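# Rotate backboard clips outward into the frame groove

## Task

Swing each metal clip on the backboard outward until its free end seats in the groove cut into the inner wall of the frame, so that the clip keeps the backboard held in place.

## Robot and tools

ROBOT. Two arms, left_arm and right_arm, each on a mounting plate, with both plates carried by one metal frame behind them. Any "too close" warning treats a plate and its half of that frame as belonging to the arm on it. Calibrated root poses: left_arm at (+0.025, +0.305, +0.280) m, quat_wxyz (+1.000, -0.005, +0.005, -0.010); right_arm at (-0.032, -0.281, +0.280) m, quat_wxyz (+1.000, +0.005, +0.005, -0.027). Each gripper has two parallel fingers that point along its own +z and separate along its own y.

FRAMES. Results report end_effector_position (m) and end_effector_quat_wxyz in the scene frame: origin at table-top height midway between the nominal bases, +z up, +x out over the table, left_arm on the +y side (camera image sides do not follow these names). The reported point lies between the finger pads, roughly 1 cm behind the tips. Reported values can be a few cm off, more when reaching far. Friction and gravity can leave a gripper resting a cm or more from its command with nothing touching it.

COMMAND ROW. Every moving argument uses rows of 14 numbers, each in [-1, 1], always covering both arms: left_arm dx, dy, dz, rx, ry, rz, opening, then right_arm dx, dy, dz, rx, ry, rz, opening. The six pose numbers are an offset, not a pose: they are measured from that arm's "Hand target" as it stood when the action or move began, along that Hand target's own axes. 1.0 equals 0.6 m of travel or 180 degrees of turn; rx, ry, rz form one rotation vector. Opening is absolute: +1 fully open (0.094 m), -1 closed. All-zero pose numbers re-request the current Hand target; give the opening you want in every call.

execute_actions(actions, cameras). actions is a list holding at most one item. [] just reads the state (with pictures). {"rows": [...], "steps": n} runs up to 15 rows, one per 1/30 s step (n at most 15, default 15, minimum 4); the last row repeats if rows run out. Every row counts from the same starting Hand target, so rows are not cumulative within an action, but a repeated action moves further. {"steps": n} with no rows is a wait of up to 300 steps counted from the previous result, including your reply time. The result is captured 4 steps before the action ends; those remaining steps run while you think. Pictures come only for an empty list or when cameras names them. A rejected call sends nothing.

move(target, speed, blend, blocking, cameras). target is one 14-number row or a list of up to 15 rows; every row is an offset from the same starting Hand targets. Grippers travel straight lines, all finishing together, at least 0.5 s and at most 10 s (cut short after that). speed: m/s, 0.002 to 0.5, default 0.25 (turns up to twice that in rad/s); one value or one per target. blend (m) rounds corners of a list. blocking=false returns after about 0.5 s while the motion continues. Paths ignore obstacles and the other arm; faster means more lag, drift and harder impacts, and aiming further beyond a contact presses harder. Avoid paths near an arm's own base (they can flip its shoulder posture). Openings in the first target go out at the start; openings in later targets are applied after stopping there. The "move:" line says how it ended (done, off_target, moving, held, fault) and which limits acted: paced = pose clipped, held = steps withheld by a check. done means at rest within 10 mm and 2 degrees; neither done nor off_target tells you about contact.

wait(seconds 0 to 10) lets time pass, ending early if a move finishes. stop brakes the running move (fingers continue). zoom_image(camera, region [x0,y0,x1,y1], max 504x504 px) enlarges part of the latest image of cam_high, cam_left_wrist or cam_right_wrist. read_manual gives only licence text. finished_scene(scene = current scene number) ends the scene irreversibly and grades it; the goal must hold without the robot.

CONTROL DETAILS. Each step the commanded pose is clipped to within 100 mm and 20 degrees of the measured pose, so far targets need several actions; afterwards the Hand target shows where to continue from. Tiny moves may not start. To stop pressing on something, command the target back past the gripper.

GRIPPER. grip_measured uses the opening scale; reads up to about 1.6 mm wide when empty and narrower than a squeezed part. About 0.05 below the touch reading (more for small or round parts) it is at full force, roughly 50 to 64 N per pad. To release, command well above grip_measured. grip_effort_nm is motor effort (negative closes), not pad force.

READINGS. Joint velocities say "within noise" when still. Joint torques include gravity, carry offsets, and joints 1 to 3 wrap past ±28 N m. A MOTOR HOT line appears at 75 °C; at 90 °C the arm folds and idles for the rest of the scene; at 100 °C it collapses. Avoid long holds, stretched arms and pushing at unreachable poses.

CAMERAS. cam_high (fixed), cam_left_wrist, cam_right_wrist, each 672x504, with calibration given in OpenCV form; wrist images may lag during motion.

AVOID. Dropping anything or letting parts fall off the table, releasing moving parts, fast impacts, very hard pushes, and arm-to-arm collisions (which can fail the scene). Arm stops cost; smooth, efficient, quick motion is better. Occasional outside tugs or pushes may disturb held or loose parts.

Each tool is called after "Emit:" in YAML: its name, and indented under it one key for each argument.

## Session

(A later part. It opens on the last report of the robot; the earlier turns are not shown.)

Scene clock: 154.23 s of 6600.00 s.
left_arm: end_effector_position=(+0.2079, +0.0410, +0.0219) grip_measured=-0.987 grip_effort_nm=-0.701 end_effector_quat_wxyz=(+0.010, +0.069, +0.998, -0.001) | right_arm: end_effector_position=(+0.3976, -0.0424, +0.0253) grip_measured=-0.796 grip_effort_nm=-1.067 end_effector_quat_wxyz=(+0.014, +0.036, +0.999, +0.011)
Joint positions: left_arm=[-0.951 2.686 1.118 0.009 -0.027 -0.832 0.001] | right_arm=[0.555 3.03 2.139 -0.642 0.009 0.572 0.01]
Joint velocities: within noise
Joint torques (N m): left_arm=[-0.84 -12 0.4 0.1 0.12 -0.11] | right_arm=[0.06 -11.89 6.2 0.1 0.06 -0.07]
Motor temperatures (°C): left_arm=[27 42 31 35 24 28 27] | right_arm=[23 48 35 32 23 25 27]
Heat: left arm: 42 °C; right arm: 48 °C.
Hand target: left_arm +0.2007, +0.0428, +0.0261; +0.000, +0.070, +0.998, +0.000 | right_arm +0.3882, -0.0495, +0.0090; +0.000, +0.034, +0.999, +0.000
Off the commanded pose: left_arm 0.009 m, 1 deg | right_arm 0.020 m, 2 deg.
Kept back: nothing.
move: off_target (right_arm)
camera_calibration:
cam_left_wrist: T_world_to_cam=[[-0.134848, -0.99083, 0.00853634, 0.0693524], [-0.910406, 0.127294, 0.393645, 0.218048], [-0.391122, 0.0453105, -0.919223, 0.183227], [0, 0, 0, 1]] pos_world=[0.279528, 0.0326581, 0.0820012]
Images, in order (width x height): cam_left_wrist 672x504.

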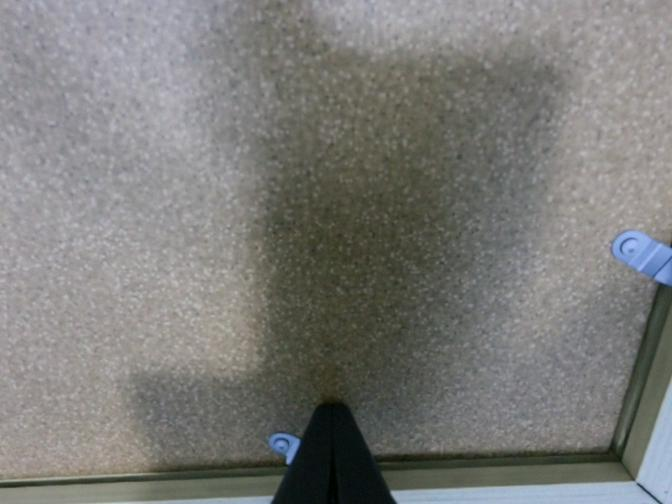

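Emit:
move:
  target: [0.003,0.009,0.0,0,0,0,-1,0,0,0,0,0,0,-0.8]
  speed: 0.04
  cameras: ["cam_left_wrist"]

Emit:
zoom_image:
  camera: "cam_left_wrist"
  region: [180, 304, 380, 504]

Scene clock: 155.17 s of 6600.00 s.
left_arm: end_effector_position=(+0.2053, +0.0428, +0.0220) grip_measured=-0.987 grip_effort_nm=-0.701 end_effector_quat_wxyz=(+0.010, +0.069, +0.998, -0.006) | right_arm: end_effector_position=(+0.3976, -0.0424, +0.0253) grip_measured=-0.796 grip_effort_nm=-1.067 end_effector_quat_wxyz=(+0.014, +0.036, +0.999, +0.011)
Joint positions: left_arm=[-0.951 2.682 1.096 0.034 -0.021 -0.832 0.001] | right_arm=[0.555 3.03 2.139 -0.642 0.009 0.572 0.01]
Joint velocities: within noise
Joint torques (N m): left_arm=[-0.28 -11.92 0.28 0.05 0.06 -0.04] | right_arm=[-0.06 -12.08 6.01 0.1 0.07 -0.08]
Motor temperatures (°C): left_arm=[27 42 30 35 24 28 27] | right_arm=[23 48 35 32 23 25 27]
Heat: left arm: 42 °C; right arm: 48 °C.
Hand target: left_arm +0.1996, +0.0485, +0.0260; +0.000, +0.070, +0.998, +0.001 | right_arm +0.3882, -0.0495, +0.0090; +0.000, +0.034, +0.999, +0.000
Off the commanded pose: left_arm 0.009 m, 1 deg | right_arm 0.020 m, 2 deg.
Kept back: nothing.
move: off_target (right_arm)
camera_calibration:
cam_left_wrist: T_world_to_cam=[[-0.134849, -0.990693, 0.0185438, 0.0706033], [-0.909994, 0.131227, 0.393307, 0.215121], [-0.392079, 0.0361623, -0.91922, 0.182727], [0, 0, 0, 1]] pos_world=[0.276923, 0.0351087, 0.0820487]
Images, in order (width x height): cam_left_wrist 672x504.

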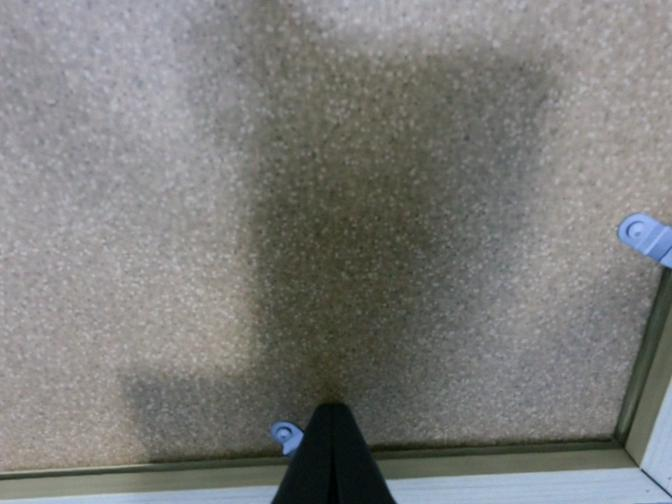

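Scaled by 2.520 from the camera's 672x504 image, which has a finer 960x720 frame.

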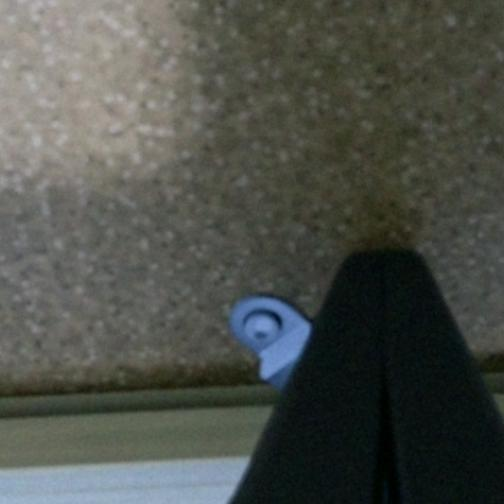

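Emit:
move:
  target: [-0.004,0.010,0.0,0,0,0,-1,0,0,0,0,0,0,-0.8]
  speed: 0.04
  cameras: ["cam_left_wrist"]

Emit:
zoom_image:
  camera: "cam_left_wrist"
  region: [180, 304, 380, 504]

Scene clock: 156.10 s of 6600.00 s.
left_arm: end_effector_position=(+0.2054, +0.0452, +0.0221) grip_measured=-0.987 grip_effort_nm=-0.701 end_effector_quat_wxyz=(+0.007, +0.069, +0.998, -0.011) | right_arm: end_effector_position=(+0.3973, -0.0423, +0.0253) grip_measured=-0.796 grip_effort_nm=-1.067 end_effector_quat_wxyz=(+0.013, +0.036, +0.999, +0.012)
Joint positions: left_arm=[-0.94 2.679 1.084 0.047 -0.011 -0.823 0.001] | right_arm=[0.555 3.03 2.139 -0.643 0.007 0.573 0.01]
Joint velocities: within noise
Joint torques (N m): left_arm=[0.38 -11.85 0.18 0.04 -0.04 0.01] | right_arm=[-0.05 -12.03 6.15 0.1 0.06 -0.1]
Motor temperatures (°C): left_arm=[27 42 30 35 24 28 27] | right_arm=[23 48 35 32 23 25 27]
Heat: left arm: 42 °C; right arm: 48 °C.
Hand target: left_arm +0.2030, +0.0539, +0.0261; +0.000, +0.070, +0.998, +0.000 | right_arm +0.3882, -0.0495, +0.0090; +0.000, +0.034, +0.999, +0.000
Off the commanded pose: left_arm 0.010 m, 2 deg | right_arm 0.020 m, 2 deg.
Kept back: nothing.
move: off_target (right_arm)
camera_calibration:
cam_left_wrist: T_world_to_cam=[[-0.134138, -0.990581, 0.027512, 0.072624], [-0.907646, 0.133956, 0.397787, 0.21424], [-0.397726, 0.0283873, -0.917065, 0.184239], [0, 0, 0, 1]] pos_world=[0.277472, 0.0380113, 0.0817391]
Images, in order (width x height): cam_left_wrist 672x504.

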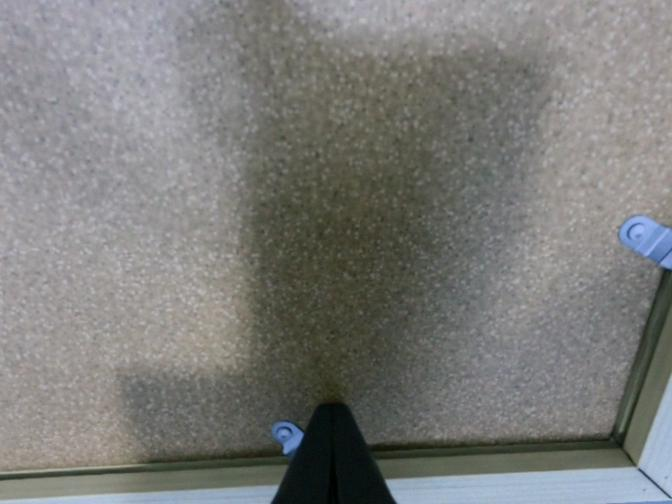

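Scaled by 2.520 from the camera's 672x504 image, which has a finer 960x720 frame.

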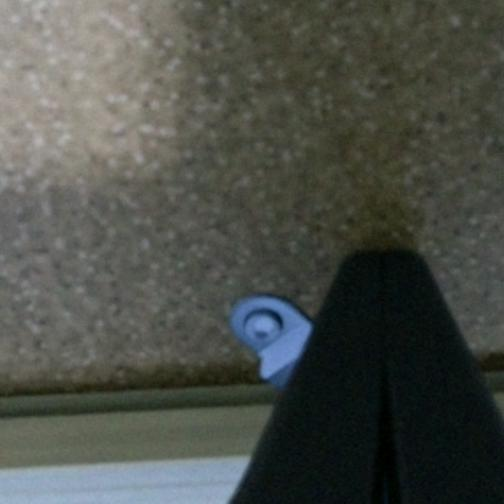

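Emit:
move:
  target: [-0.001,0.010,0.0,0,0,0,-1,0,0,0,0,0,0,-0.8]
  speed: 0.04
  cameras: ["cam_left_wrist"]

Emit:
zoom_image:
  camera: "cam_left_wrist"
  region: [180, 304, 380, 504]

Scene clock: 157.03 s of 6600.00 s.
left_arm: end_effector_position=(+0.2067, +0.0498, +0.0220) grip_measured=-0.987 grip_effort_nm=-0.701 end_effector_quat_wxyz=(+0.007, +0.069, +0.998, -0.013) | right_arm: end_effector_position=(+0.3967, -0.0413, +0.0253) grip_measured=-0.796 grip_effort_nm=-1.067 end_effector_quat_wxyz=(+0.011, +0.038, +0.999, +0.014)
Joint positions: left_arm=[-0.926 2.676 1.067 0.065 -0.007 -0.808 0.001] | right_arm=[0.555 3.03 2.139 -0.643 0.001 0.577 0.01]
Joint velocities: within noise
Joint torques (N m): left_arm=[0.44 -11.79 0.09 0.02 -0.09 0.04] | right_arm=[-0.18 -12.1 6.08 0.13 0.13 -0.12]
Motor temperatures (°C): left_arm=[27 42 30 35 24 28 27] | right_arm=[23 48 35 32 23 25 27]
Heat: left arm: 42 °C; right arm: 48 °C.
Hand target: left_arm +0.2043, +0.0598, +0.0261; +0.000, +0.070, +0.998, +0.000 | right_arm +0.3882, -0.0495, +0.0090; +0.000, +0.034, +0.999, +0.000
Off the commanded pose: left_arm 0.011 m, 2 deg | right_arm 0.020 m, 2 deg.
Kept back: nothing.
move: off_target (left_arm, right_arm)
camera_calibration:
cam_left_wrist: T_world_to_cam=[[-0.13492, -0.990322, 0.0325447, 0.0773902], [-0.907054, 0.136662, 0.398216, 0.214518], [-0.39881, 0.0242074, -0.916714, 0.184975], [0, 0, 0, 1]] pos_world=[0.278791, 0.0428469, 0.0816264]
Images, in order (width x height): cam_left_wrist 672x504.

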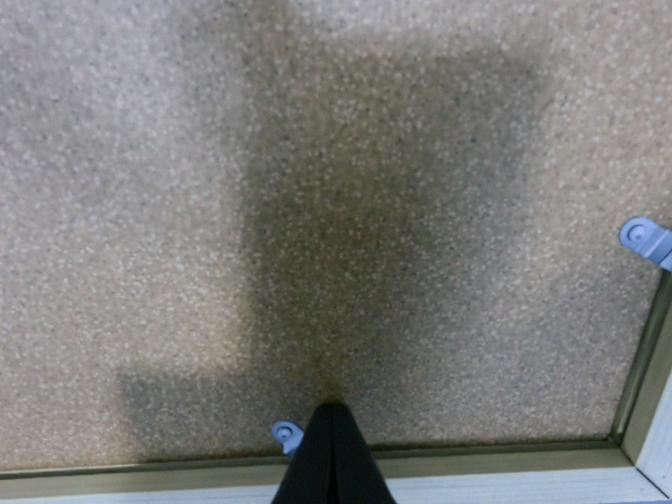

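Scaled by 2.520 from the camera's 672x504 image, which has a finer 960x720 frame.

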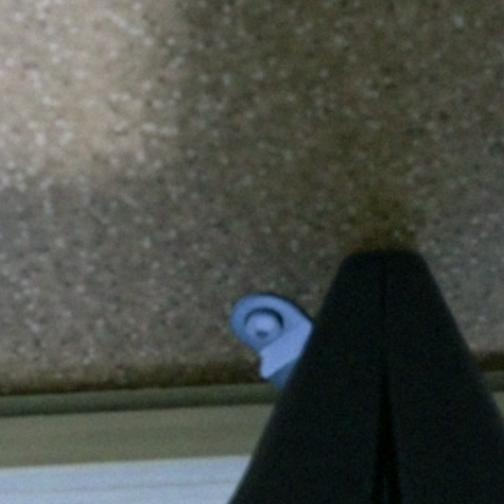

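Emit:
move:
  target: [-0.001,0.014,0.0,0,0,0,-1,0,0,0,0,0,0,-0.8]
  speed: 0.04
  cameras: ["cam_left_wrist"]

Emit:
zoom_image:
  camera: "cam_left_wrist"
  region: [180, 304, 380, 504]

Scene clock: 158.17 s of 6600.00 s.
left_arm: end_effector_position=(+0.2084, +0.0564, +0.0221) grip_measured=-0.987 grip_effort_nm=-0.706 end_effector_quat_wxyz=(+0.006, +0.069, +0.997, -0.016) | right_arm: end_effector_position=(+0.3960, -0.0401, +0.0253) grip_measured=-0.796 grip_effort_nm=-1.067 end_effector_quat_wxyz=(+0.009, +0.042, +0.999, +0.018)
Joint positions: left_arm=[-0.906 2.672 1.043 0.089 -0.002 -0.788 0.001] | right_arm=[0.555 3.03 2.139 -0.643 -0.007 0.586 0.01]
Joint velocities: within noise
Joint torques (N m): left_arm=[0.54 -11.69 -0.12 -0.03 -0.14 0.02] | right_arm=[0.02 -12.15 6.01 0.11 0.18 -0.23]
Motor temperatures (°C): left_arm=[27 42 30 35 24 28 27] | right_arm=[23 48 35 32 23 25 27]
Heat: left arm: 42 °C; right arm: 48 °C.
Hand target: left_arm +0.2060, +0.0681, +0.0261; +0.000, +0.070, +0.998, +0.001 | right_arm +0.3881, -0.0495, +0.0090; +0.000, +0.034, +0.999, +0.000
Off the commanded pose: left_arm 0.013 m, 2 deg | right_arm 0.020 m, 2 deg.
Kept back: nothing.
move: off_target (left_arm, right_arm)
camera_calibration:
cam_left_wrist: T_world_to_cam=[[-0.135348, -0.990037, 0.0388188, 0.0840508], [-0.906646, 0.139558, 0.398142, 0.214905], [-0.399593, 0.0186928, -0.916502, 0.186057], [0, 0, 0, 1]] pos_world=[0.280566, 0.0497437, 0.0816959]
Images, in order (width x height): cam_left_wrist 672x504.

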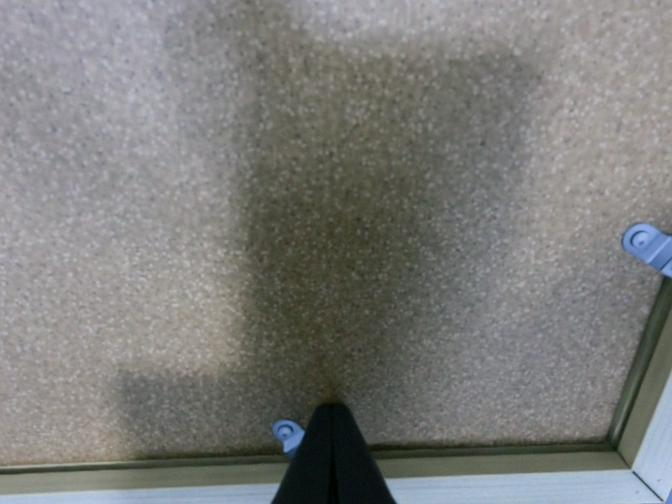

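Scaled by 2.520 from the camera's 672x504 image, which has a finer 960x720 frame.

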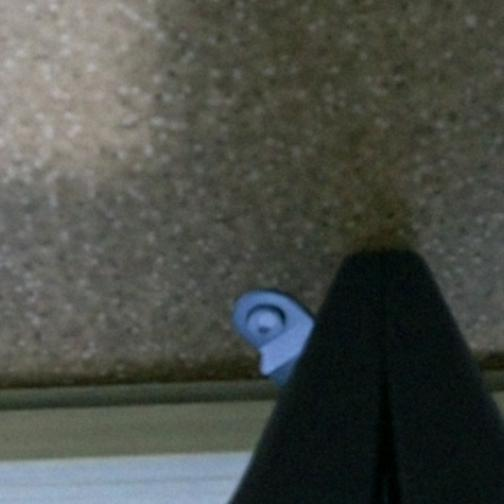

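Emit:
move:
  target:
    - [0.0,-0.02,-0.005,0,0,0,-1,0,0,0,0,0,0,-0.8]
    - [-0.02,-0.02,-0.06,0,0,0,-1,0,0,0,0,0,0,-0.8]
  speed: 0.1
  cameras: ["cam_left_wrist"]

Emit:
zoom_image:
  camera: "cam_left_wrist"
  region: [200, 304, 400, 504]

Scene clock: 160.23 s of 6600.00 s.
left_arm: end_effector_position=(+0.2149, +0.0511, +0.0577) grip_measured=-0.987 grip_effort_nm=-0.701 end_effector_quat_wxyz=(-0.001, +0.068, +0.998, -0.005) | right_arm: end_effector_position=(+0.3963, -0.0404, +0.0253) grip_measured=-0.796 grip_effort_nm=-1.067 end_effector_quat_wxyz=(+0.010, +0.041, +0.999, +0.017)
Joint positions: left_arm=[-0.903 2.549 1.048 -0.066 -0.005 -0.787 0.001] | right_arm=[0.555 3.03 2.139 -0.643 -0.005 0.583 0.01]
Joint velocities: within noise
Joint torques (N m): left_arm=[0.17 -11.7 1.31 0.11 -0.11 0] | right_arm=[-0.03 -11.86 6 0.15 0.17 -0.2]
Motor temperatures (°C): left_arm=[27 42 30 35 24 28 27] | right_arm=[23 48 35 32 23 25 27]
Heat: left arm: 42 °C; right arm: 48 °C.
Hand target: left_arm +0.2163, +0.0546, +0.0621; +0.000, +0.070, +0.998, +0.001 | right_arm +0.3882, -0.0495, +0.0090; +0.000, +0.034, +0.999, +0.000
Off the commanded pose: left_arm 0.006 m, 1 deg | right_arm 0.020 m, 2 deg.
Kept back: nothing.
move: off_target (right_arm)
camera_calibration:
cam_left_wrist: T_world_to_cam=[[-0.132995, -0.990959, 0.0176771, 0.0790418], [-0.901372, 0.12835, 0.413587, 0.205913], [-0.412117, 0.0390714, -0.910293, 0.222654], [0, 0, 0, 1]] pos_world=[0.287876, 0.0431989, 0.11612]
Images, in order (width x height): cam_left_wrist 672x504.

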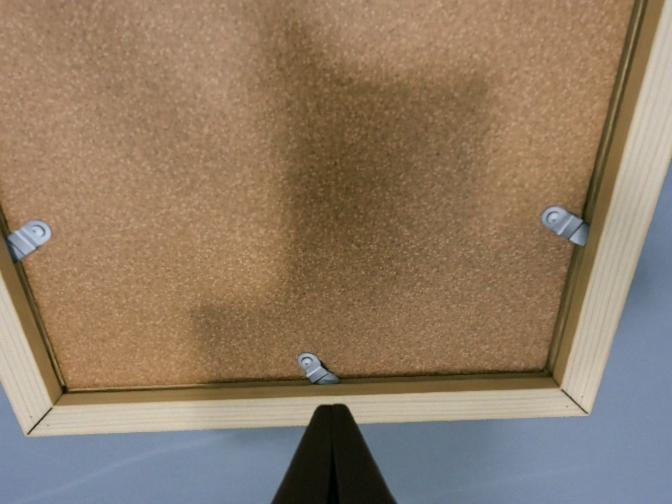

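Scaled by 2.520 from the camera's 672x504 image, which has a finer 960x720 frame.

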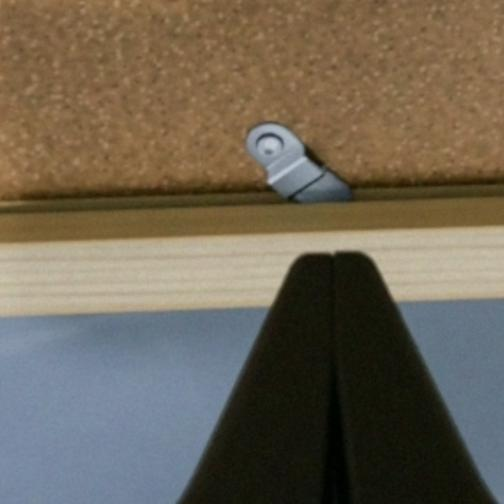

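Emit:
move:
  target: [0.006,0.0095,0.032,0,0,0,-0.53,0,0,0,0,0,0,-0.8]
  speed: 0.1
  cameras: ["cam_left_wrist"]

Emit:
zoom_image:
  camera: "cam_left_wrist"
  region: [232, 304, 432, 504]

Scene clock: 161.53 s of 6600.00 s.
left_arm: end_effector_position=(+0.2143, +0.0539, +0.0480) grip_measured=-0.533 grip_effort_nm=0.159 end_effector_quat_wxyz=(+0.000, +0.069, +0.998, -0.006) | right_arm: end_effector_position=(+0.3963, -0.0404, +0.0253) grip_measured=-0.796 grip_effort_nm=-1.062 end_effector_quat_wxyz=(+0.010, +0.041, +0.999, +0.017)
Joint positions: left_arm=[-0.899 2.582 1.048 -0.031 -0.005 -0.782 0.022] | right_arm=[0.555 3.03 2.139 -0.643 -0.005 0.583 0.01]
Joint velocities: within noise
Joint torques (N m): left_arm=[0.29 -8.79 1.05 0.32 -0.11 0.03] | right_arm=[-0.1 -11.99 6.08 0.11 0.19 -0.22]
Motor temperatures (°C): left_arm=[27 42 30 35 24 28 27] | right_arm=[23 48 35 32 23 25 27]
Heat: left arm: 42 °C; right arm: 48 °C.
Hand target: left_arm +0.2134, +0.0608, +0.0429; +0.000, +0.070, +0.998, +0.001 | right_arm +0.3882, -0.0495, +0.0090; +0.000, +0.034, +0.999, +0.000
Off the commanded pose: left_arm 0.009 m, 1 deg | right_arm 0.020 m, 2 deg.
Kept back: nothing.
move: off_target (right_arm)
camera_calibration:
cam_left_wrist: T_world_to_cam=[[-0.134124, -0.990777, 0.0192696, 0.0820671], [-0.901807, 0.130095, 0.412092, 0.209052], [-0.410798, 0.0378941, -0.910939, 0.213286], [0, 0, 0, 1]] pos_world=[0.287149, 0.0460313, 0.10656]
Images, in order (width x height): cam_left_wrist 672x504.

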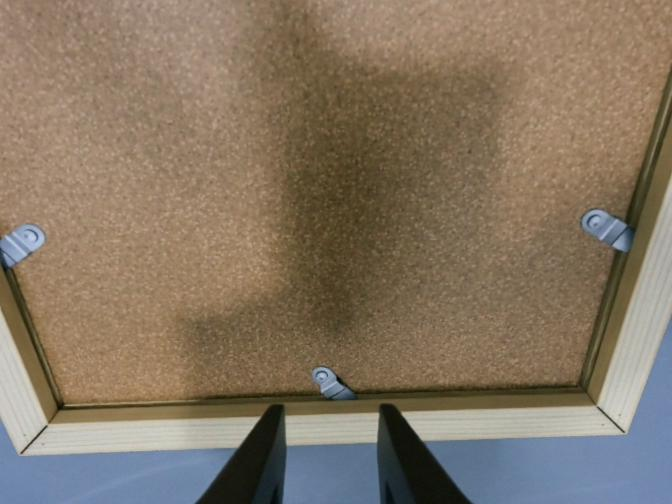

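Scaled by 2.520 from the camera's 672x504 image, which has a finer 960x720 frame.

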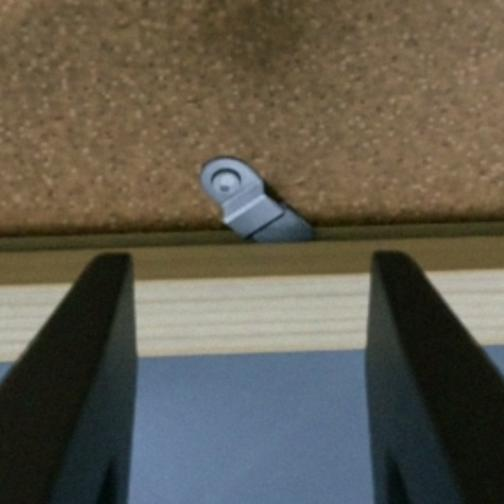

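Emit:
move:
  target: [0.0,0.001,0.040,0,0,0,-0.53,0,0,0,0,0,0,-0.8]
  speed: 0.06
  cameras: ["cam_left_wrist"]

Emit:
zoom_image:
  camera: "cam_left_wrist"
  region: [232, 304, 432, 504]

Scene clock: 162.73 s of 6600.00 s.
left_arm: end_effector_position=(+0.2100, +0.0606, +0.0237) grip_measured=-0.533 grip_effort_nm=0.159 end_effector_quat_wxyz=(-0.005, +0.069, +0.998, -0.001) | right_arm: end_effector_position=(+0.3963, -0.0404, +0.0253) grip_measured=-0.796 grip_effort_nm=-1.062 end_effector_quat_wxyz=(+0.010, +0.041, +0.999, +0.017)
Joint positions: left_arm=[-0.896 2.67 1.07 0.021 -0.006 -0.778 0.022] | right_arm=[0.555 3.03 2.139 -0.643 -0.005 0.583 0.01]
Joint velocities: within noise
Joint torques (N m): left_arm=[0.29 -8.53 2.17 0.32 -0.1 0.02] | right_arm=[0.05 -12 5.89 0.11 0.17 -0.17]
Motor temperatures (°C): left_arm=[27 42 30 35 24 28 27] | right_arm=[23 48 35 32 23 25 27]
Heat: left arm: 42 °C; right arm: 48 °C.
Hand target: left_arm +0.2136, +0.0613, +0.0189; +0.000, +0.070, +0.998, +0.000 | right_arm +0.3882, -0.0495, +0.0090; +0.000, +0.034, +0.999, +0.000
Off the commanded pose: left_arm 0.006 m, 1 deg | right_arm 0.020 m, 2 deg.
Kept back: nothing.
move: off_target (right_arm)
camera_calibration:
cam_left_wrist: T_world_to_cam=[[-0.134955, -0.990811, 0.00903863, 0.0890171], [-0.898463, 0.126212, 0.420518, 0.213603], [-0.417794, 0.0486299, -0.907239, 0.189888], [0, 0, 0, 1]] pos_world=[0.283262, 0.0520054, 0.0816455]
Images, in order (width x height): cam_left_wrist 672x504.

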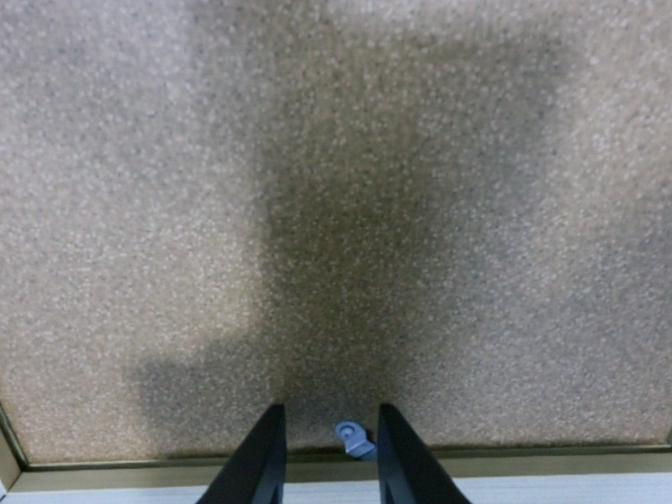

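Scaled by 2.520 from the camera's 672x504 image, which has a finer 960x720 frame.

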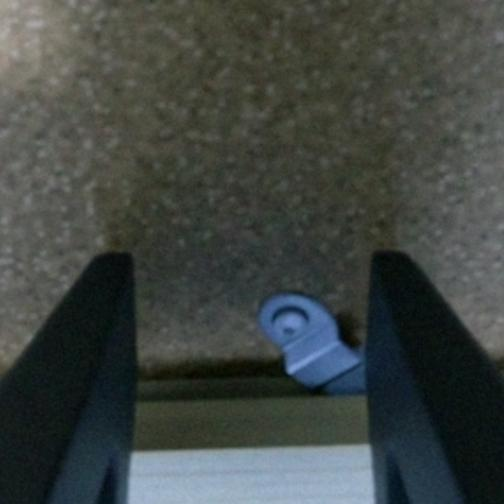

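Emit:
move:
  target: [-0.005,-0.001,-0.001,0,0,0,-0.7,0,0,0,0,0,0,-0.8]
  speed: 0.04
  cameras: ["cam_left_wrist"]

Emit:
zoom_image:
  camera: "cam_left_wrist"
  region: [232, 304, 432, 504]

Scene clock: 164.87 s of 6600.00 s.
left_arm: end_effector_position=(+0.2146, +0.0573, +0.0243) grip_measured=-0.697 grip_effort_nm=-0.115 end_effector_quat_wxyz=(-0.001, +0.069, +0.998, -0.005) | right_arm: end_effector_position=(+0.3963, -0.0404, +0.0253) grip_measured=-0.796 grip_effort_nm=-1.062 end_effector_quat_wxyz=(+0.010, +0.041, +0.999, +0.017)
Joint positions: left_arm=[-0.891 2.67 1.081 0.022 -0.006 -0.774 0.014] | right_arm=[0.555 3.03 2.139 -0.643 -0.005 0.583 0.01]
Joint velocities: within noise
Joint torques (N m): left_arm=[0.28 -8.58 2.19 0.22 -0.1 0.02] | right_arm=[-0.06 -12.03 5.97 0.12 0.16 -0.2]
Motor temperatures (°C): left_arm=[27 42 30 34 24 28 27] | right_arm=[23 49 35 32 23 25 27]
Heat: left arm: 42 °C; right arm: 49 °C.
Hand target: left_arm +0.2164, +0.0604, +0.0195; +0.000, +0.070, +0.998, +0.001 | right_arm +0.3882, -0.0495, +0.0090; +0.000, +0.034, +0.999, +0.000
Off the commanded pose: left_arm 0.006 m, 1 deg | right_arm 0.020 m, 2 deg.
Kept back: nothing.
move: off_target (right_arm)
camera_calibration:
cam_left_wrist: T_world_to_cam=[[-0.134136, -0.990816, 0.0170582, 0.0859842], [-0.90148, 0.129154, 0.413102, 0.218622], [-0.411511, 0.0400341, -0.910525, 0.191724], [0, 0, 0, 1]] pos_world=[0.287514, 0.0492832, 0.08279]
Images, in order (width x height): cam_left_wrist 672x504.

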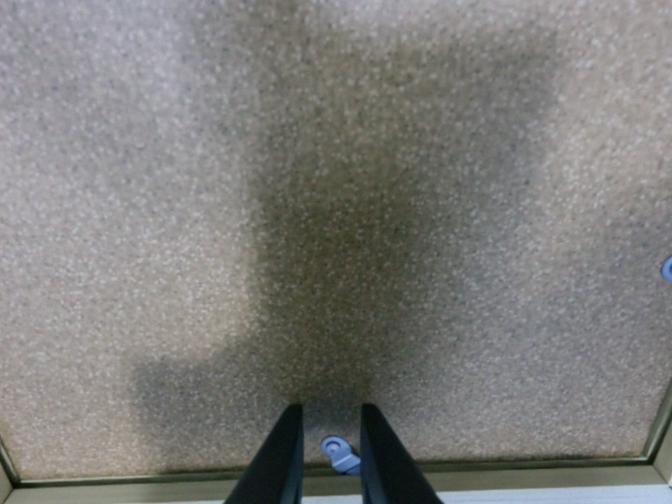

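Scaled by 2.520 from the camera's 672x504 image, which has a finer 960x720 frame.

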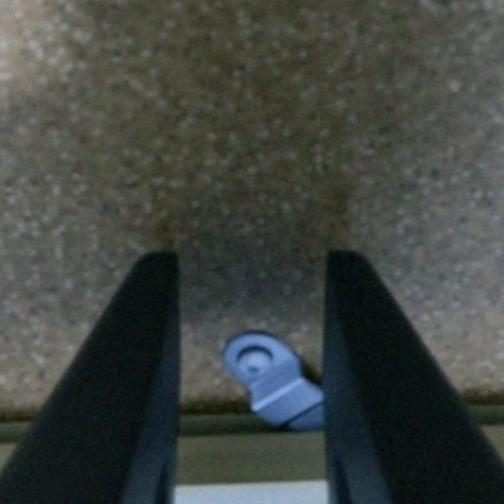

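Emit:
move:
  target: [0,0,0,0,0,0,-0.78,0,0,0,0,0,0,-0.8]
  speed: 0.05
  cameras: ["cam_left_wrist"]

Emit:
move:
  target: [0,0,0,0,0,0,-0.84,0,0,0,0,0,0,-0.8]
  speed: 0.05
  cameras: ["cam_left_wrist"]

Emit:
zoom_image:
  camera: "cam_left_wrist"
  region: [232, 304, 432, 504]

Scene clock: 167.13 s of 6600.00 s.
left_arm: end_effector_position=(+0.2146, +0.0573, +0.0243) grip_measured=-0.777 grip_effort_nm=-0.110 end_effector_quat_wxyz=(-0.001, +0.069, +0.998, -0.005) | right_arm: end_effector_position=(+0.3963, -0.0404, +0.0253) grip_measured=-0.796 grip_effort_nm=-1.067 end_effector_quat_wxyz=(+0.010, +0.041, +0.999, +0.017)
Joint positions: left_arm=[-0.891 2.67 1.081 0.022 -0.006 -0.773 0.01] | right_arm=[0.555 3.03 2.139 -0.643 -0.005 0.583 0.01]
Joint velocities: within noise
Joint torques (N m): left_arm=[0.28 -8.61 2.19 0.23 -0.1 0.03] | right_arm=[0.09 -12.1 5.93 0.13 0.19 -0.17]
Motor temperatures (°C): left_arm=[27 41 30 34 24 28 27] | right_arm=[23 49 35 32 23 25 27]
Heat: left arm: 41 °C; right arm: 49 °C.
Hand target: left_arm +0.2164, +0.0604, +0.0195; +0.000, +0.070, +0.998, +0.001 | right_arm +0.3882, -0.0495, +0.0090; +0.000, +0.034, +0.999, +0.000
Off the commanded pose: left_arm 0.006 m, 1 deg | right_arm 0.020 m, 2 deg.
Kept back: nothing.
move: off_target (right_arm)
camera_calibration:
cam_left_wrist: T_world_to_cam=[[-0.134892, -0.990713, 0.0170591, 0.0861406], [-0.901384, 0.129842, 0.413095, 0.218562], [-0.411474, 0.0403463, -0.910528, 0.191699], [0, 0, 0, 1]] pos_world=[0.287507, 0.0492277, 0.0827905]
Images, in order (width x height): cam_left_wrist 672x504.

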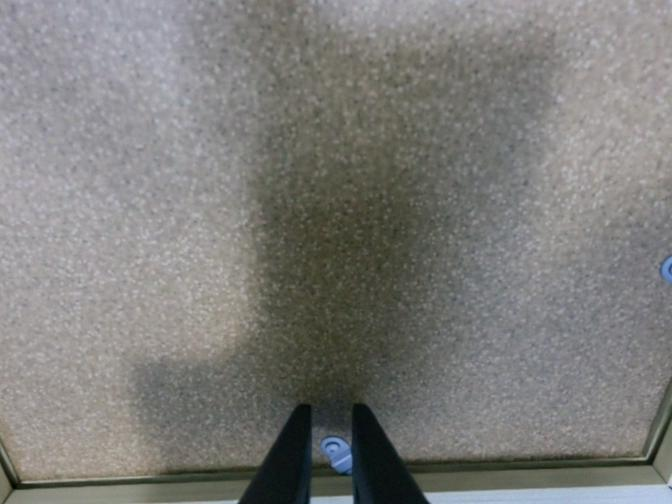

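Scene clock: 167.83 s of 6600.00 s.
left_arm: end_effector_position=(+0.2146, +0.0573, +0.0243) grip_measured=-0.837 grip_effort_nm=-0.110 end_effector_quat_wxyz=(-0.001, +0.069, +0.998, -0.005) | right_arm: end_effector_position=(+0.3963, -0.0404, +0.0253) grip_measured=-0.796 grip_effort_nm=-1.057 end_effector_quat_wxyz=(+0.010, +0.041, +0.999, +0.017)
Joint positions: left_arm=[-0.891 2.67 1.081 0.022 -0.006 -0.773 0.008] | right_arm=[0.555 3.03 2.139 -0.643 -0.005 0.583 0.01]
Joint velocities: within noise
Joint torques (N m): left_arm=[0.28 -8.61 2.18 0.23 -0.1 0.03] | right_arm=[-0.09 -12.11 6.13 0.13 0.15 -0.19]
Motor temperatures (°C): left_arm=[27 41 30 34 24 28 27] | right_arm=[23 49 35 32 23 25 27]
Heat: left arm: 41 °C; right arm: 49 °C.
Hand target: left_arm +0.2164, +0.0604, +0.0195; +0.000, +0.070, +0.998, +0.001 | right_arm +0.3882, -0.0495, +0.0090; +0.000, +0.034, +0.999, +0.000
Off the commanded pose: left_arm 0.006 m, 1 deg | right_arm 0.020 m, 2 deg.
Kept back: nothing.
move: off_target (right_arm)
camera_calibration:
cam_left_wrist: T_world_to_cam=[[-0.134892, -0.990713, 0.0170591, 0.0861406], [-0.901384, 0.129842, 0.413095, 0.218562], [-0.411474, 0.0403463, -0.910528, 0.191699], [0, 0, 0, 1]] pos_world=[0.287507, 0.0492277, 0.0827905]
Images, in order (width x height): cam_left_wrist 672x504.

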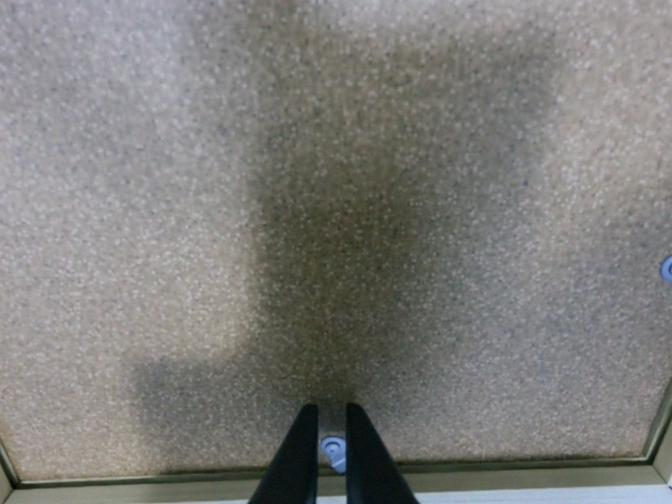

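Scaled by 2.520 from the camera's 672x504 image, which has a finer 960x720 frame.

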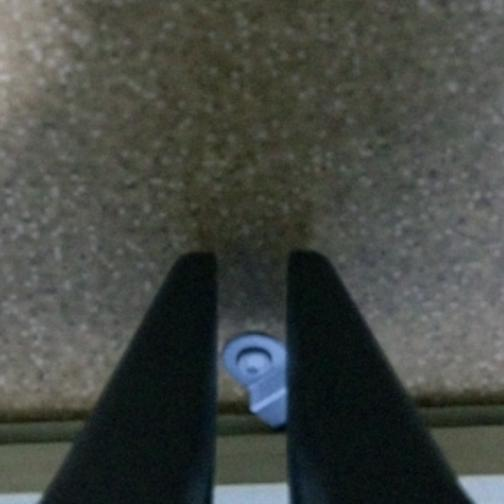

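Emit:
move:
  target: [0,0,0,0,0,0,-0.9,0,0,0,0,0,0,-0.8]
  speed: 0.05
  cameras: ["cam_left_wrist"]

Emit:
zoom_image:
  camera: "cam_left_wrist"
  region: [232, 304, 432, 504]

Scene clock: 168.77 s of 6600.00 s.
left_arm: end_effector_position=(+0.2146, +0.0573, +0.0243) grip_measured=-0.897 grip_effort_nm=-0.115 end_effector_quat_wxyz=(-0.001, +0.069, +0.998, -0.005) | right_arm: end_effector_position=(+0.3963, -0.0404, +0.0253) grip_measured=-0.796 grip_effort_nm=-1.057 end_effector_quat_wxyz=(+0.010, +0.041, +0.999, +0.017)
Joint positions: left_arm=[-0.891 2.67 1.081 0.022 -0.006 -0.773 0.005] | right_arm=[0.555 3.03 2.139 -0.643 -0.005 0.583 0.01]
Joint velocities: within noise
Joint torques (N m): left_arm=[0.28 -8.61 2.21 0.23 -0.1 0.02] | right_arm=[-0.06 -11.97 6.04 0.11 0.18 -0.2]
Motor temperatures (°C): left_arm=[27 41 30 34 24 28 27] | right_arm=[23 49 35 32 23 25 27]
Heat: left arm: 41 °C; right arm: 49 °C.
Hand target: left_arm +0.2164, +0.0604, +0.0195; +0.000, +0.070, +0.998, +0.001 | right_arm +0.3882, -0.0495, +0.0090; +0.000, +0.034, +0.999, +0.000
Off the commanded pose: left_arm 0.006 m, 1 deg | right_arm 0.020 m, 2 deg.
Kept back: nothing.
move: off_target (right_arm)
camera_calibration:
cam_left_wrist: T_world_to_cam=[[-0.134892, -0.990713, 0.0170591, 0.0861406], [-0.901384, 0.129842, 0.413095, 0.218562], [-0.411474, 0.0403463, -0.910528, 0.191699], [0, 0, 0, 1]] pos_world=[0.287507, 0.0492277, 0.0827905]
Images, in order (width x height): cam_left_wrist 672x504.

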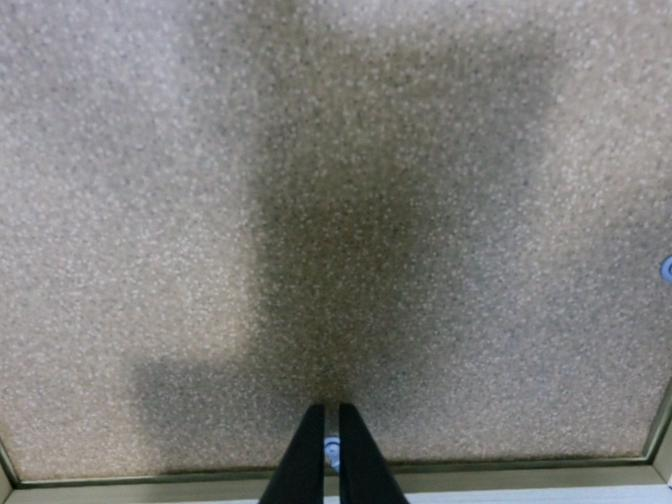

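Scaled by 2.520 from the camera's 672x504 image, which has a finer 960x720 frame.

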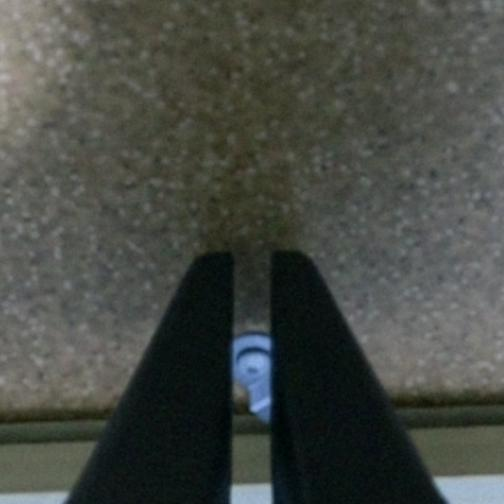

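Emit:
move:
  target: [0,0,0,0,0,0,-0.95,0,0,0,0,0,0,-0.8]
  speed: 0.05
  cameras: ["cam_left_wrist"]

Emit:
zoom_image:
  camera: "cam_left_wrist"
  region: [232, 304, 432, 504]

Scene clock: 169.70 s of 6600.00 s.
left_arm: end_effector_position=(+0.2146, +0.0573, +0.0243) grip_measured=-0.947 grip_effort_nm=-0.110 end_effector_quat_wxyz=(-0.001, +0.069, +0.998, -0.005) | right_arm: end_effector_position=(+0.3963, -0.0404, +0.0253) grip_measured=-0.796 grip_effort_nm=-1.062 end_effector_quat_wxyz=(+0.010, +0.041, +0.999, +0.017)
Joint positions: left_arm=[-0.891 2.67 1.081 0.022 -0.006 -0.773 0.002] | right_arm=[0.555 3.03 2.139 -0.643 -0.005 0.583 0.01]
Joint velocities: within noise
Joint torques (N m): left_arm=[0.28 -8.59 2.19 0.23 -0.1 0.02] | right_arm=[-0.09 -12.03 5.91 0.1 0.15 -0.14]
Motor temperatures (°C): left_arm=[27 41 30 34 24 28 27] | right_arm=[23 49 35 32 23 25 27]
Heat: left arm: 41 °C; right arm: 49 °C.
Hand target: left_arm +0.2164, +0.0604, +0.0195; +0.000, +0.070, +0.998, +0.001 | right_arm +0.3882, -0.0495, +0.0090; +0.000, +0.034, +0.999, +0.000
Off the commanded pose: left_arm 0.006 m, 1 deg | right_arm 0.020 m, 2 deg.
Kept back: nothing.
move: off_target (right_arm)
camera_calibration:
cam_left_wrist: T_world_to_cam=[[-0.134892, -0.990713, 0.0170591, 0.0861406], [-0.901384, 0.129842, 0.413095, 0.218562], [-0.411474, 0.0403463, -0.910528, 0.191699], [0, 0, 0, 1]] pos_world=[0.287507, 0.0492277, 0.0827905]
Images, in order (width x height): cam_left_wrist 672x504.

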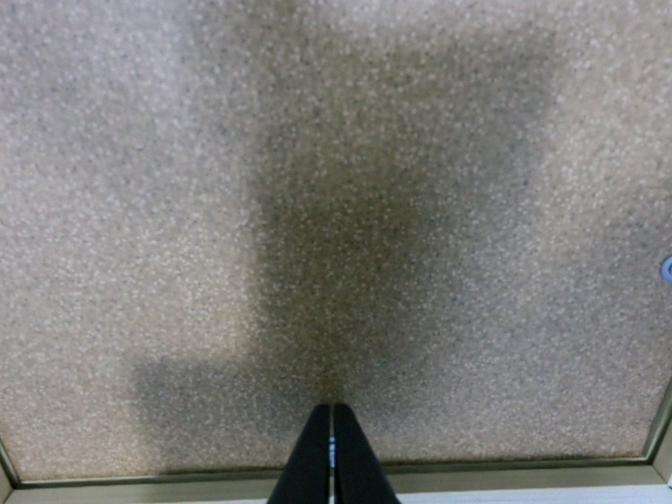

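Scaled by 2.520 from the camera's 672x504 image, which has a finer 960x720 frame.

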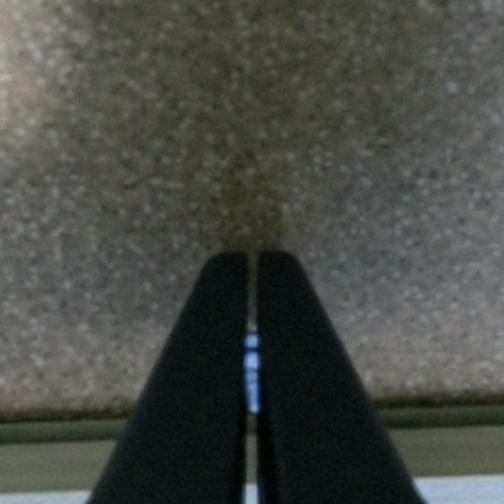

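Emit:
move:
  target: [0,0,0,0,0,0,-0.53,0,0,0,0,0,0,-0.8]
  speed: 0.05
  cameras: ["cam_left_wrist"]

Emit:
zoom_image:
  camera: "cam_left_wrist"
  region: [232, 304, 432, 504]

Emit:
move:
  target: [0,0,0.010,0,0,0,-0.53,0,0,0,0,0,0,-0.8]
  speed: 0.03
  cameras: ["cam_left_wrist"]

Emit:
zoom_image:
  camera: "cam_left_wrist"
  region: [232, 304, 432, 504]

Scene clock: 170.63 s of 6600.00 s.
left_arm: end_effector_position=(+0.2146, +0.0573, +0.0243) grip_measured=-0.533 grip_effort_nm=0.159 end_effector_quat_wxyz=(-0.001, +0.069, +0.998, -0.005) | right_arm: end_effector_position=(+0.3963, -0.0404, +0.0253) grip_measured=-0.796 grip_effort_nm=-1.067 end_effector_quat_wxyz=(+0.010, +0.041, +0.999, +0.017)
Joint positions: left_arm=[-0.891 2.67 1.081 0.022 -0.006 -0.773 0.022] | right_arm=[0.555 3.03 2.139 -0.643 -0.005 0.583 0.01]
Joint velocities: within noise
Joint torques (N m): left_arm=[0.28 -8.62 2.18 0.23 -0.1 0.02] | right_arm=[-0.02 -11.92 6.04 0.14 0.16 -0.16]
Motor temperatures (°C): left_arm=[27 40 30 34 24 28 27] | right_arm=[23 49 35 32 23 25 27]
Heat: left arm: 40 °C; right arm: 49 °C.
Hand target: left_arm +0.2164, +0.0604, +0.0195; +0.000, +0.070, +0.998, +0.001 | right_arm +0.3882, -0.0495, +0.0090; +0.000, +0.034, +0.999, +0.000
Off the commanded pose: left_arm 0.006 m, 1 deg | right_arm 0.020 m, 2 deg.
Kept back: nothing.
move: off_target (right_arm)
camera_calibration:
cam_left_wrist: T_world_to_cam=[[-0.134892, -0.990713, 0.0170591, 0.0861406], [-0.901384, 0.129842, 0.413095, 0.218562], [-0.411474, 0.0403463, -0.910528, 0.191699], [0, 0, 0, 1]] pos_world=[0.287507, 0.0492277, 0.0827905]
Images, in order (width x height): cam_left_wrist 672x504.

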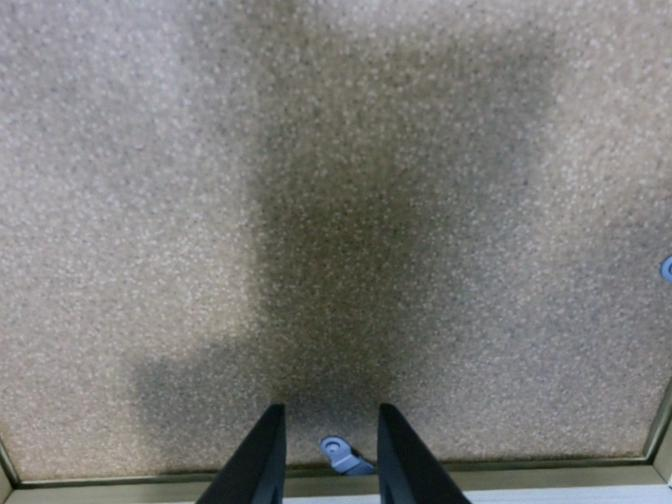

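Scaled by 2.520 from the camera's 672x504 image, which has a finer 960x720 frame.

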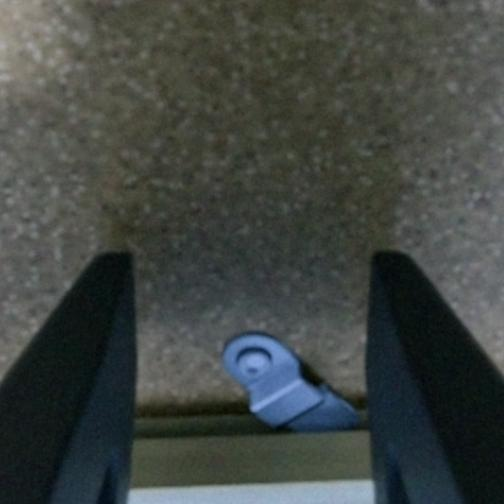

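Scene clock: 171.33 s of 6600.00 s.
left_arm: end_effector_position=(+0.2133, +0.0590, +0.0216) grip_measured=-0.532 grip_effort_nm=0.154 end_effector_quat_wxyz=(-0.004, +0.069, +0.998, -0.001) | right_arm: end_effector_position=(+0.3963, -0.0404, +0.0253) grip_measured=-0.796 grip_effort_nm=-1.067 end_effector_quat_wxyz=(+0.010, +0.041, +0.999, +0.017)
Joint positions: left_arm=[-0.891 2.68 1.086 0.018 -0.006 -0.773 0.022] | right_arm=[0.555 3.03 2.139 -0.643 -0.005 0.583 0.01]
Joint velocities: within noise
Joint torques (N m): left_arm=[0.28 -7.58 2.7 0.35 -0.1 0.03] | right_arm=[0.03 -12.01 6.3 0.13 0.16 -0.21]
Motor temperatures (°C): left_arm=[27 40 30 34 24 28 27] | right_arm=[23 49 35 32 23 25 27]
Heat: left arm: 40 °C; right arm: 49 °C.
Hand target: left_arm +0.2165, +0.0602, +0.0135; +0.000, +0.070, +0.998, +0.000 | right_arm +0.3882, -0.0495, +0.0090; +0.000, +0.034, +0.999, +0.000
Off the commanded pose: left_arm 0.009 m, 1 deg | right_arm 0.020 m, 2 deg.
Kept back: nothing.
move: off_target (right_arm)
camera_calibration:
cam_left_wrist: T_world_to_cam=[[-0.134939, -0.990797, 0.0106432, 0.0878848], [-0.899259, 0.126969, 0.418584, 0.217873], [-0.416083, 0.0469123, -0.908116, 0.189173], [0, 0, 0, 1]] pos_world=[0.286494, 0.0505385, 0.0796575]
Images, in order (width x height): cam_left_wrist 672x504.

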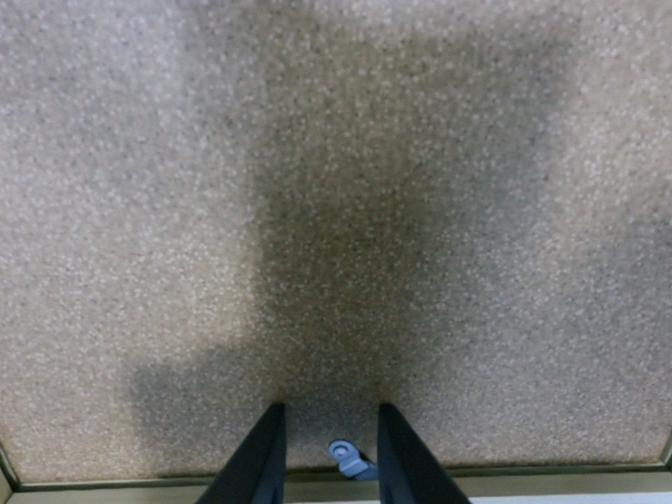

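Scaled by 2.520 from the camera's 672x504 image, which has a finer 960x720 frame.

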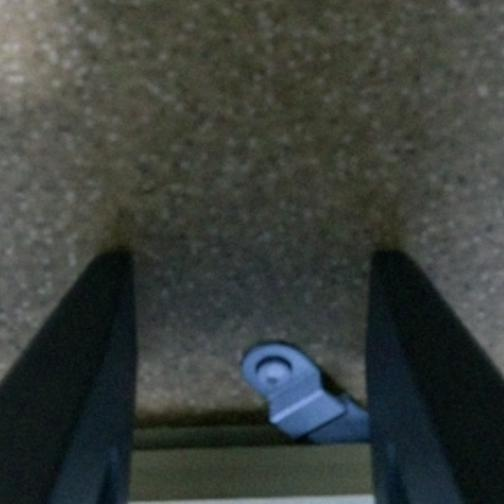

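Emit:
move:
  target: [0,0,0,0,0,0,-0.75,0,0,0,0,0,0,-0.8]
  speed: 0.05
  cameras: []

Emit:
move:
  target: [0,0,0,0,0,0,-0.82,0,0,0,0,0,0,-0.8]
  speed: 0.05
  cameras: ["cam_left_wrist"]

Emit:
zoom_image:
  camera: "cam_left_wrist"
  region: [232, 304, 432, 504]

Scene clock: 172.47 s of 6600.00 s.
left_arm: end_effector_position=(+0.2140, +0.0597, +0.0215) grip_measured=-0.747 grip_effort_nm=-0.120 end_effector_quat_wxyz=(-0.002, +0.069, +0.998, +0.000) | right_arm: end_effector_position=(+0.3963, -0.0404, +0.0253) grip_measured=-0.796 grip_effort_nm=-1.067 end_effector_quat_wxyz=(+0.010, +0.041, +0.999, +0.017)
Joint positions: left_arm=[-0.89 2.681 1.086 0.018 -0.01 -0.773 0.012] | right_arm=[0.555 3.03 2.139 -0.643 -0.005 0.583 0.01]
Joint velocities: within noise
Joint torques (N m): left_arm=[0.21 -7.61 2.66 0.34 -0.06 0.02] | right_arm=[0.02 -11.88 6.11 0.14 0.18 -0.18]
Motor temperatures (°C): left_arm=[27 40 30 34 24 28 27] | right_arm=[23 49 35 32 23 25 27]
Heat: left arm: 40 °C; right arm: 49 °C.
Hand target: left_arm +0.2165, +0.0603, +0.0135; +0.000, +0.070, +0.998, +0.001 | right_arm +0.3882, -0.0495, +0.0090; +0.000, +0.034, +0.999, +0.000
Off the commanded pose: left_arm 0.008 m, 0 deg | right_arm 0.020 m, 2 deg.
Kept back: nothing.
move: off_target (right_arm)
No camera images: "cameras" was empty.

Scene clock: 173.17 s of 6600.00 s.
left_arm: end_effector_position=(+0.2143, +0.0600, +0.0215) grip_measured=-0.817 grip_effort_nm=-0.120 end_effector_quat_wxyz=(-0.002, +0.069, +0.998, +0.001) | right_arm: end_effector_position=(+0.3963, -0.0404, +0.0253) grip_measured=-0.796 grip_effort_nm=-1.062 end_effector_quat_wxyz=(+0.010, +0.041, +0.999, +0.017)
Joint positions: left_arm=[-0.89 2.681 1.086 0.018 -0.012 -0.773 0.009] | right_arm=[0.555 3.03 2.139 -0.643 -0.005 0.583 0.01]
Joint velocities: within noise
Joint torques (N m): left_arm=[0.21 -7.62 2.65 0.34 -0.04 0.02] | right_arm=[-0.14 -11.96 6.05 0.11 0.15 -0.19]
Motor temperatures (°C): left_arm=[27 40 30 34 24 28 27] | right_arm=[23 49 35 32 23 25 27]
Heat: left arm: 40 °C; right arm: 49 °C.
Hand target: left_arm +0.2165, +0.0603, +0.0135; +0.000, +0.070, +0.998, +0.001 | right_arm +0.3882, -0.0495, +0.0090; +0.000, +0.034, +0.999, +0.000
Off the commanded pose: left_arm 0.008 m, 0 deg | right_arm 0.020 m, 2 deg.
Kept back: nothing.
move: off_target (right_arm)
camera_calibration:
cam_left_wrist: T_world_to_cam=[[-0.133863, -0.99098, 0.00628254, 0.0888429], [-0.901182, 0.124365, 0.415216, 0.219336], [-0.412252, 0.0499204, -0.909701, 0.188465], [0, 0, 0, 1]] pos_world=[0.287249, 0.0513555, 0.0798171]
Images, in order (width x height): cam_left_wrist 672x504.

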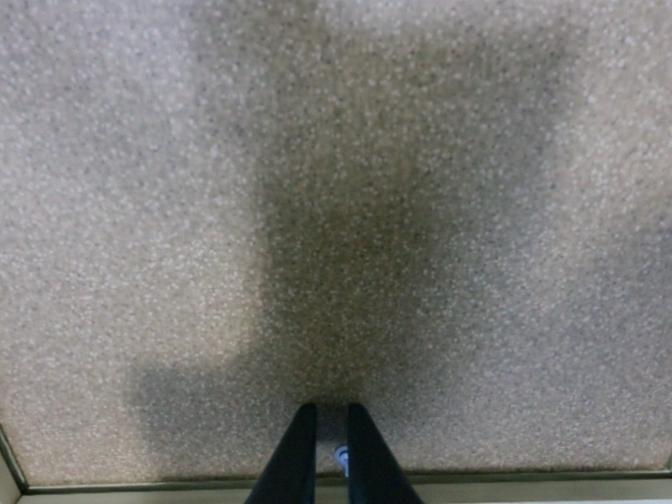

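Scaled by 2.520 from the camera's 672x504 image, which has a finer 960x720 frame.

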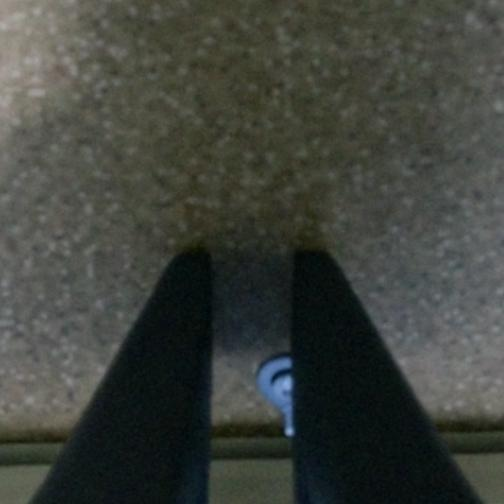

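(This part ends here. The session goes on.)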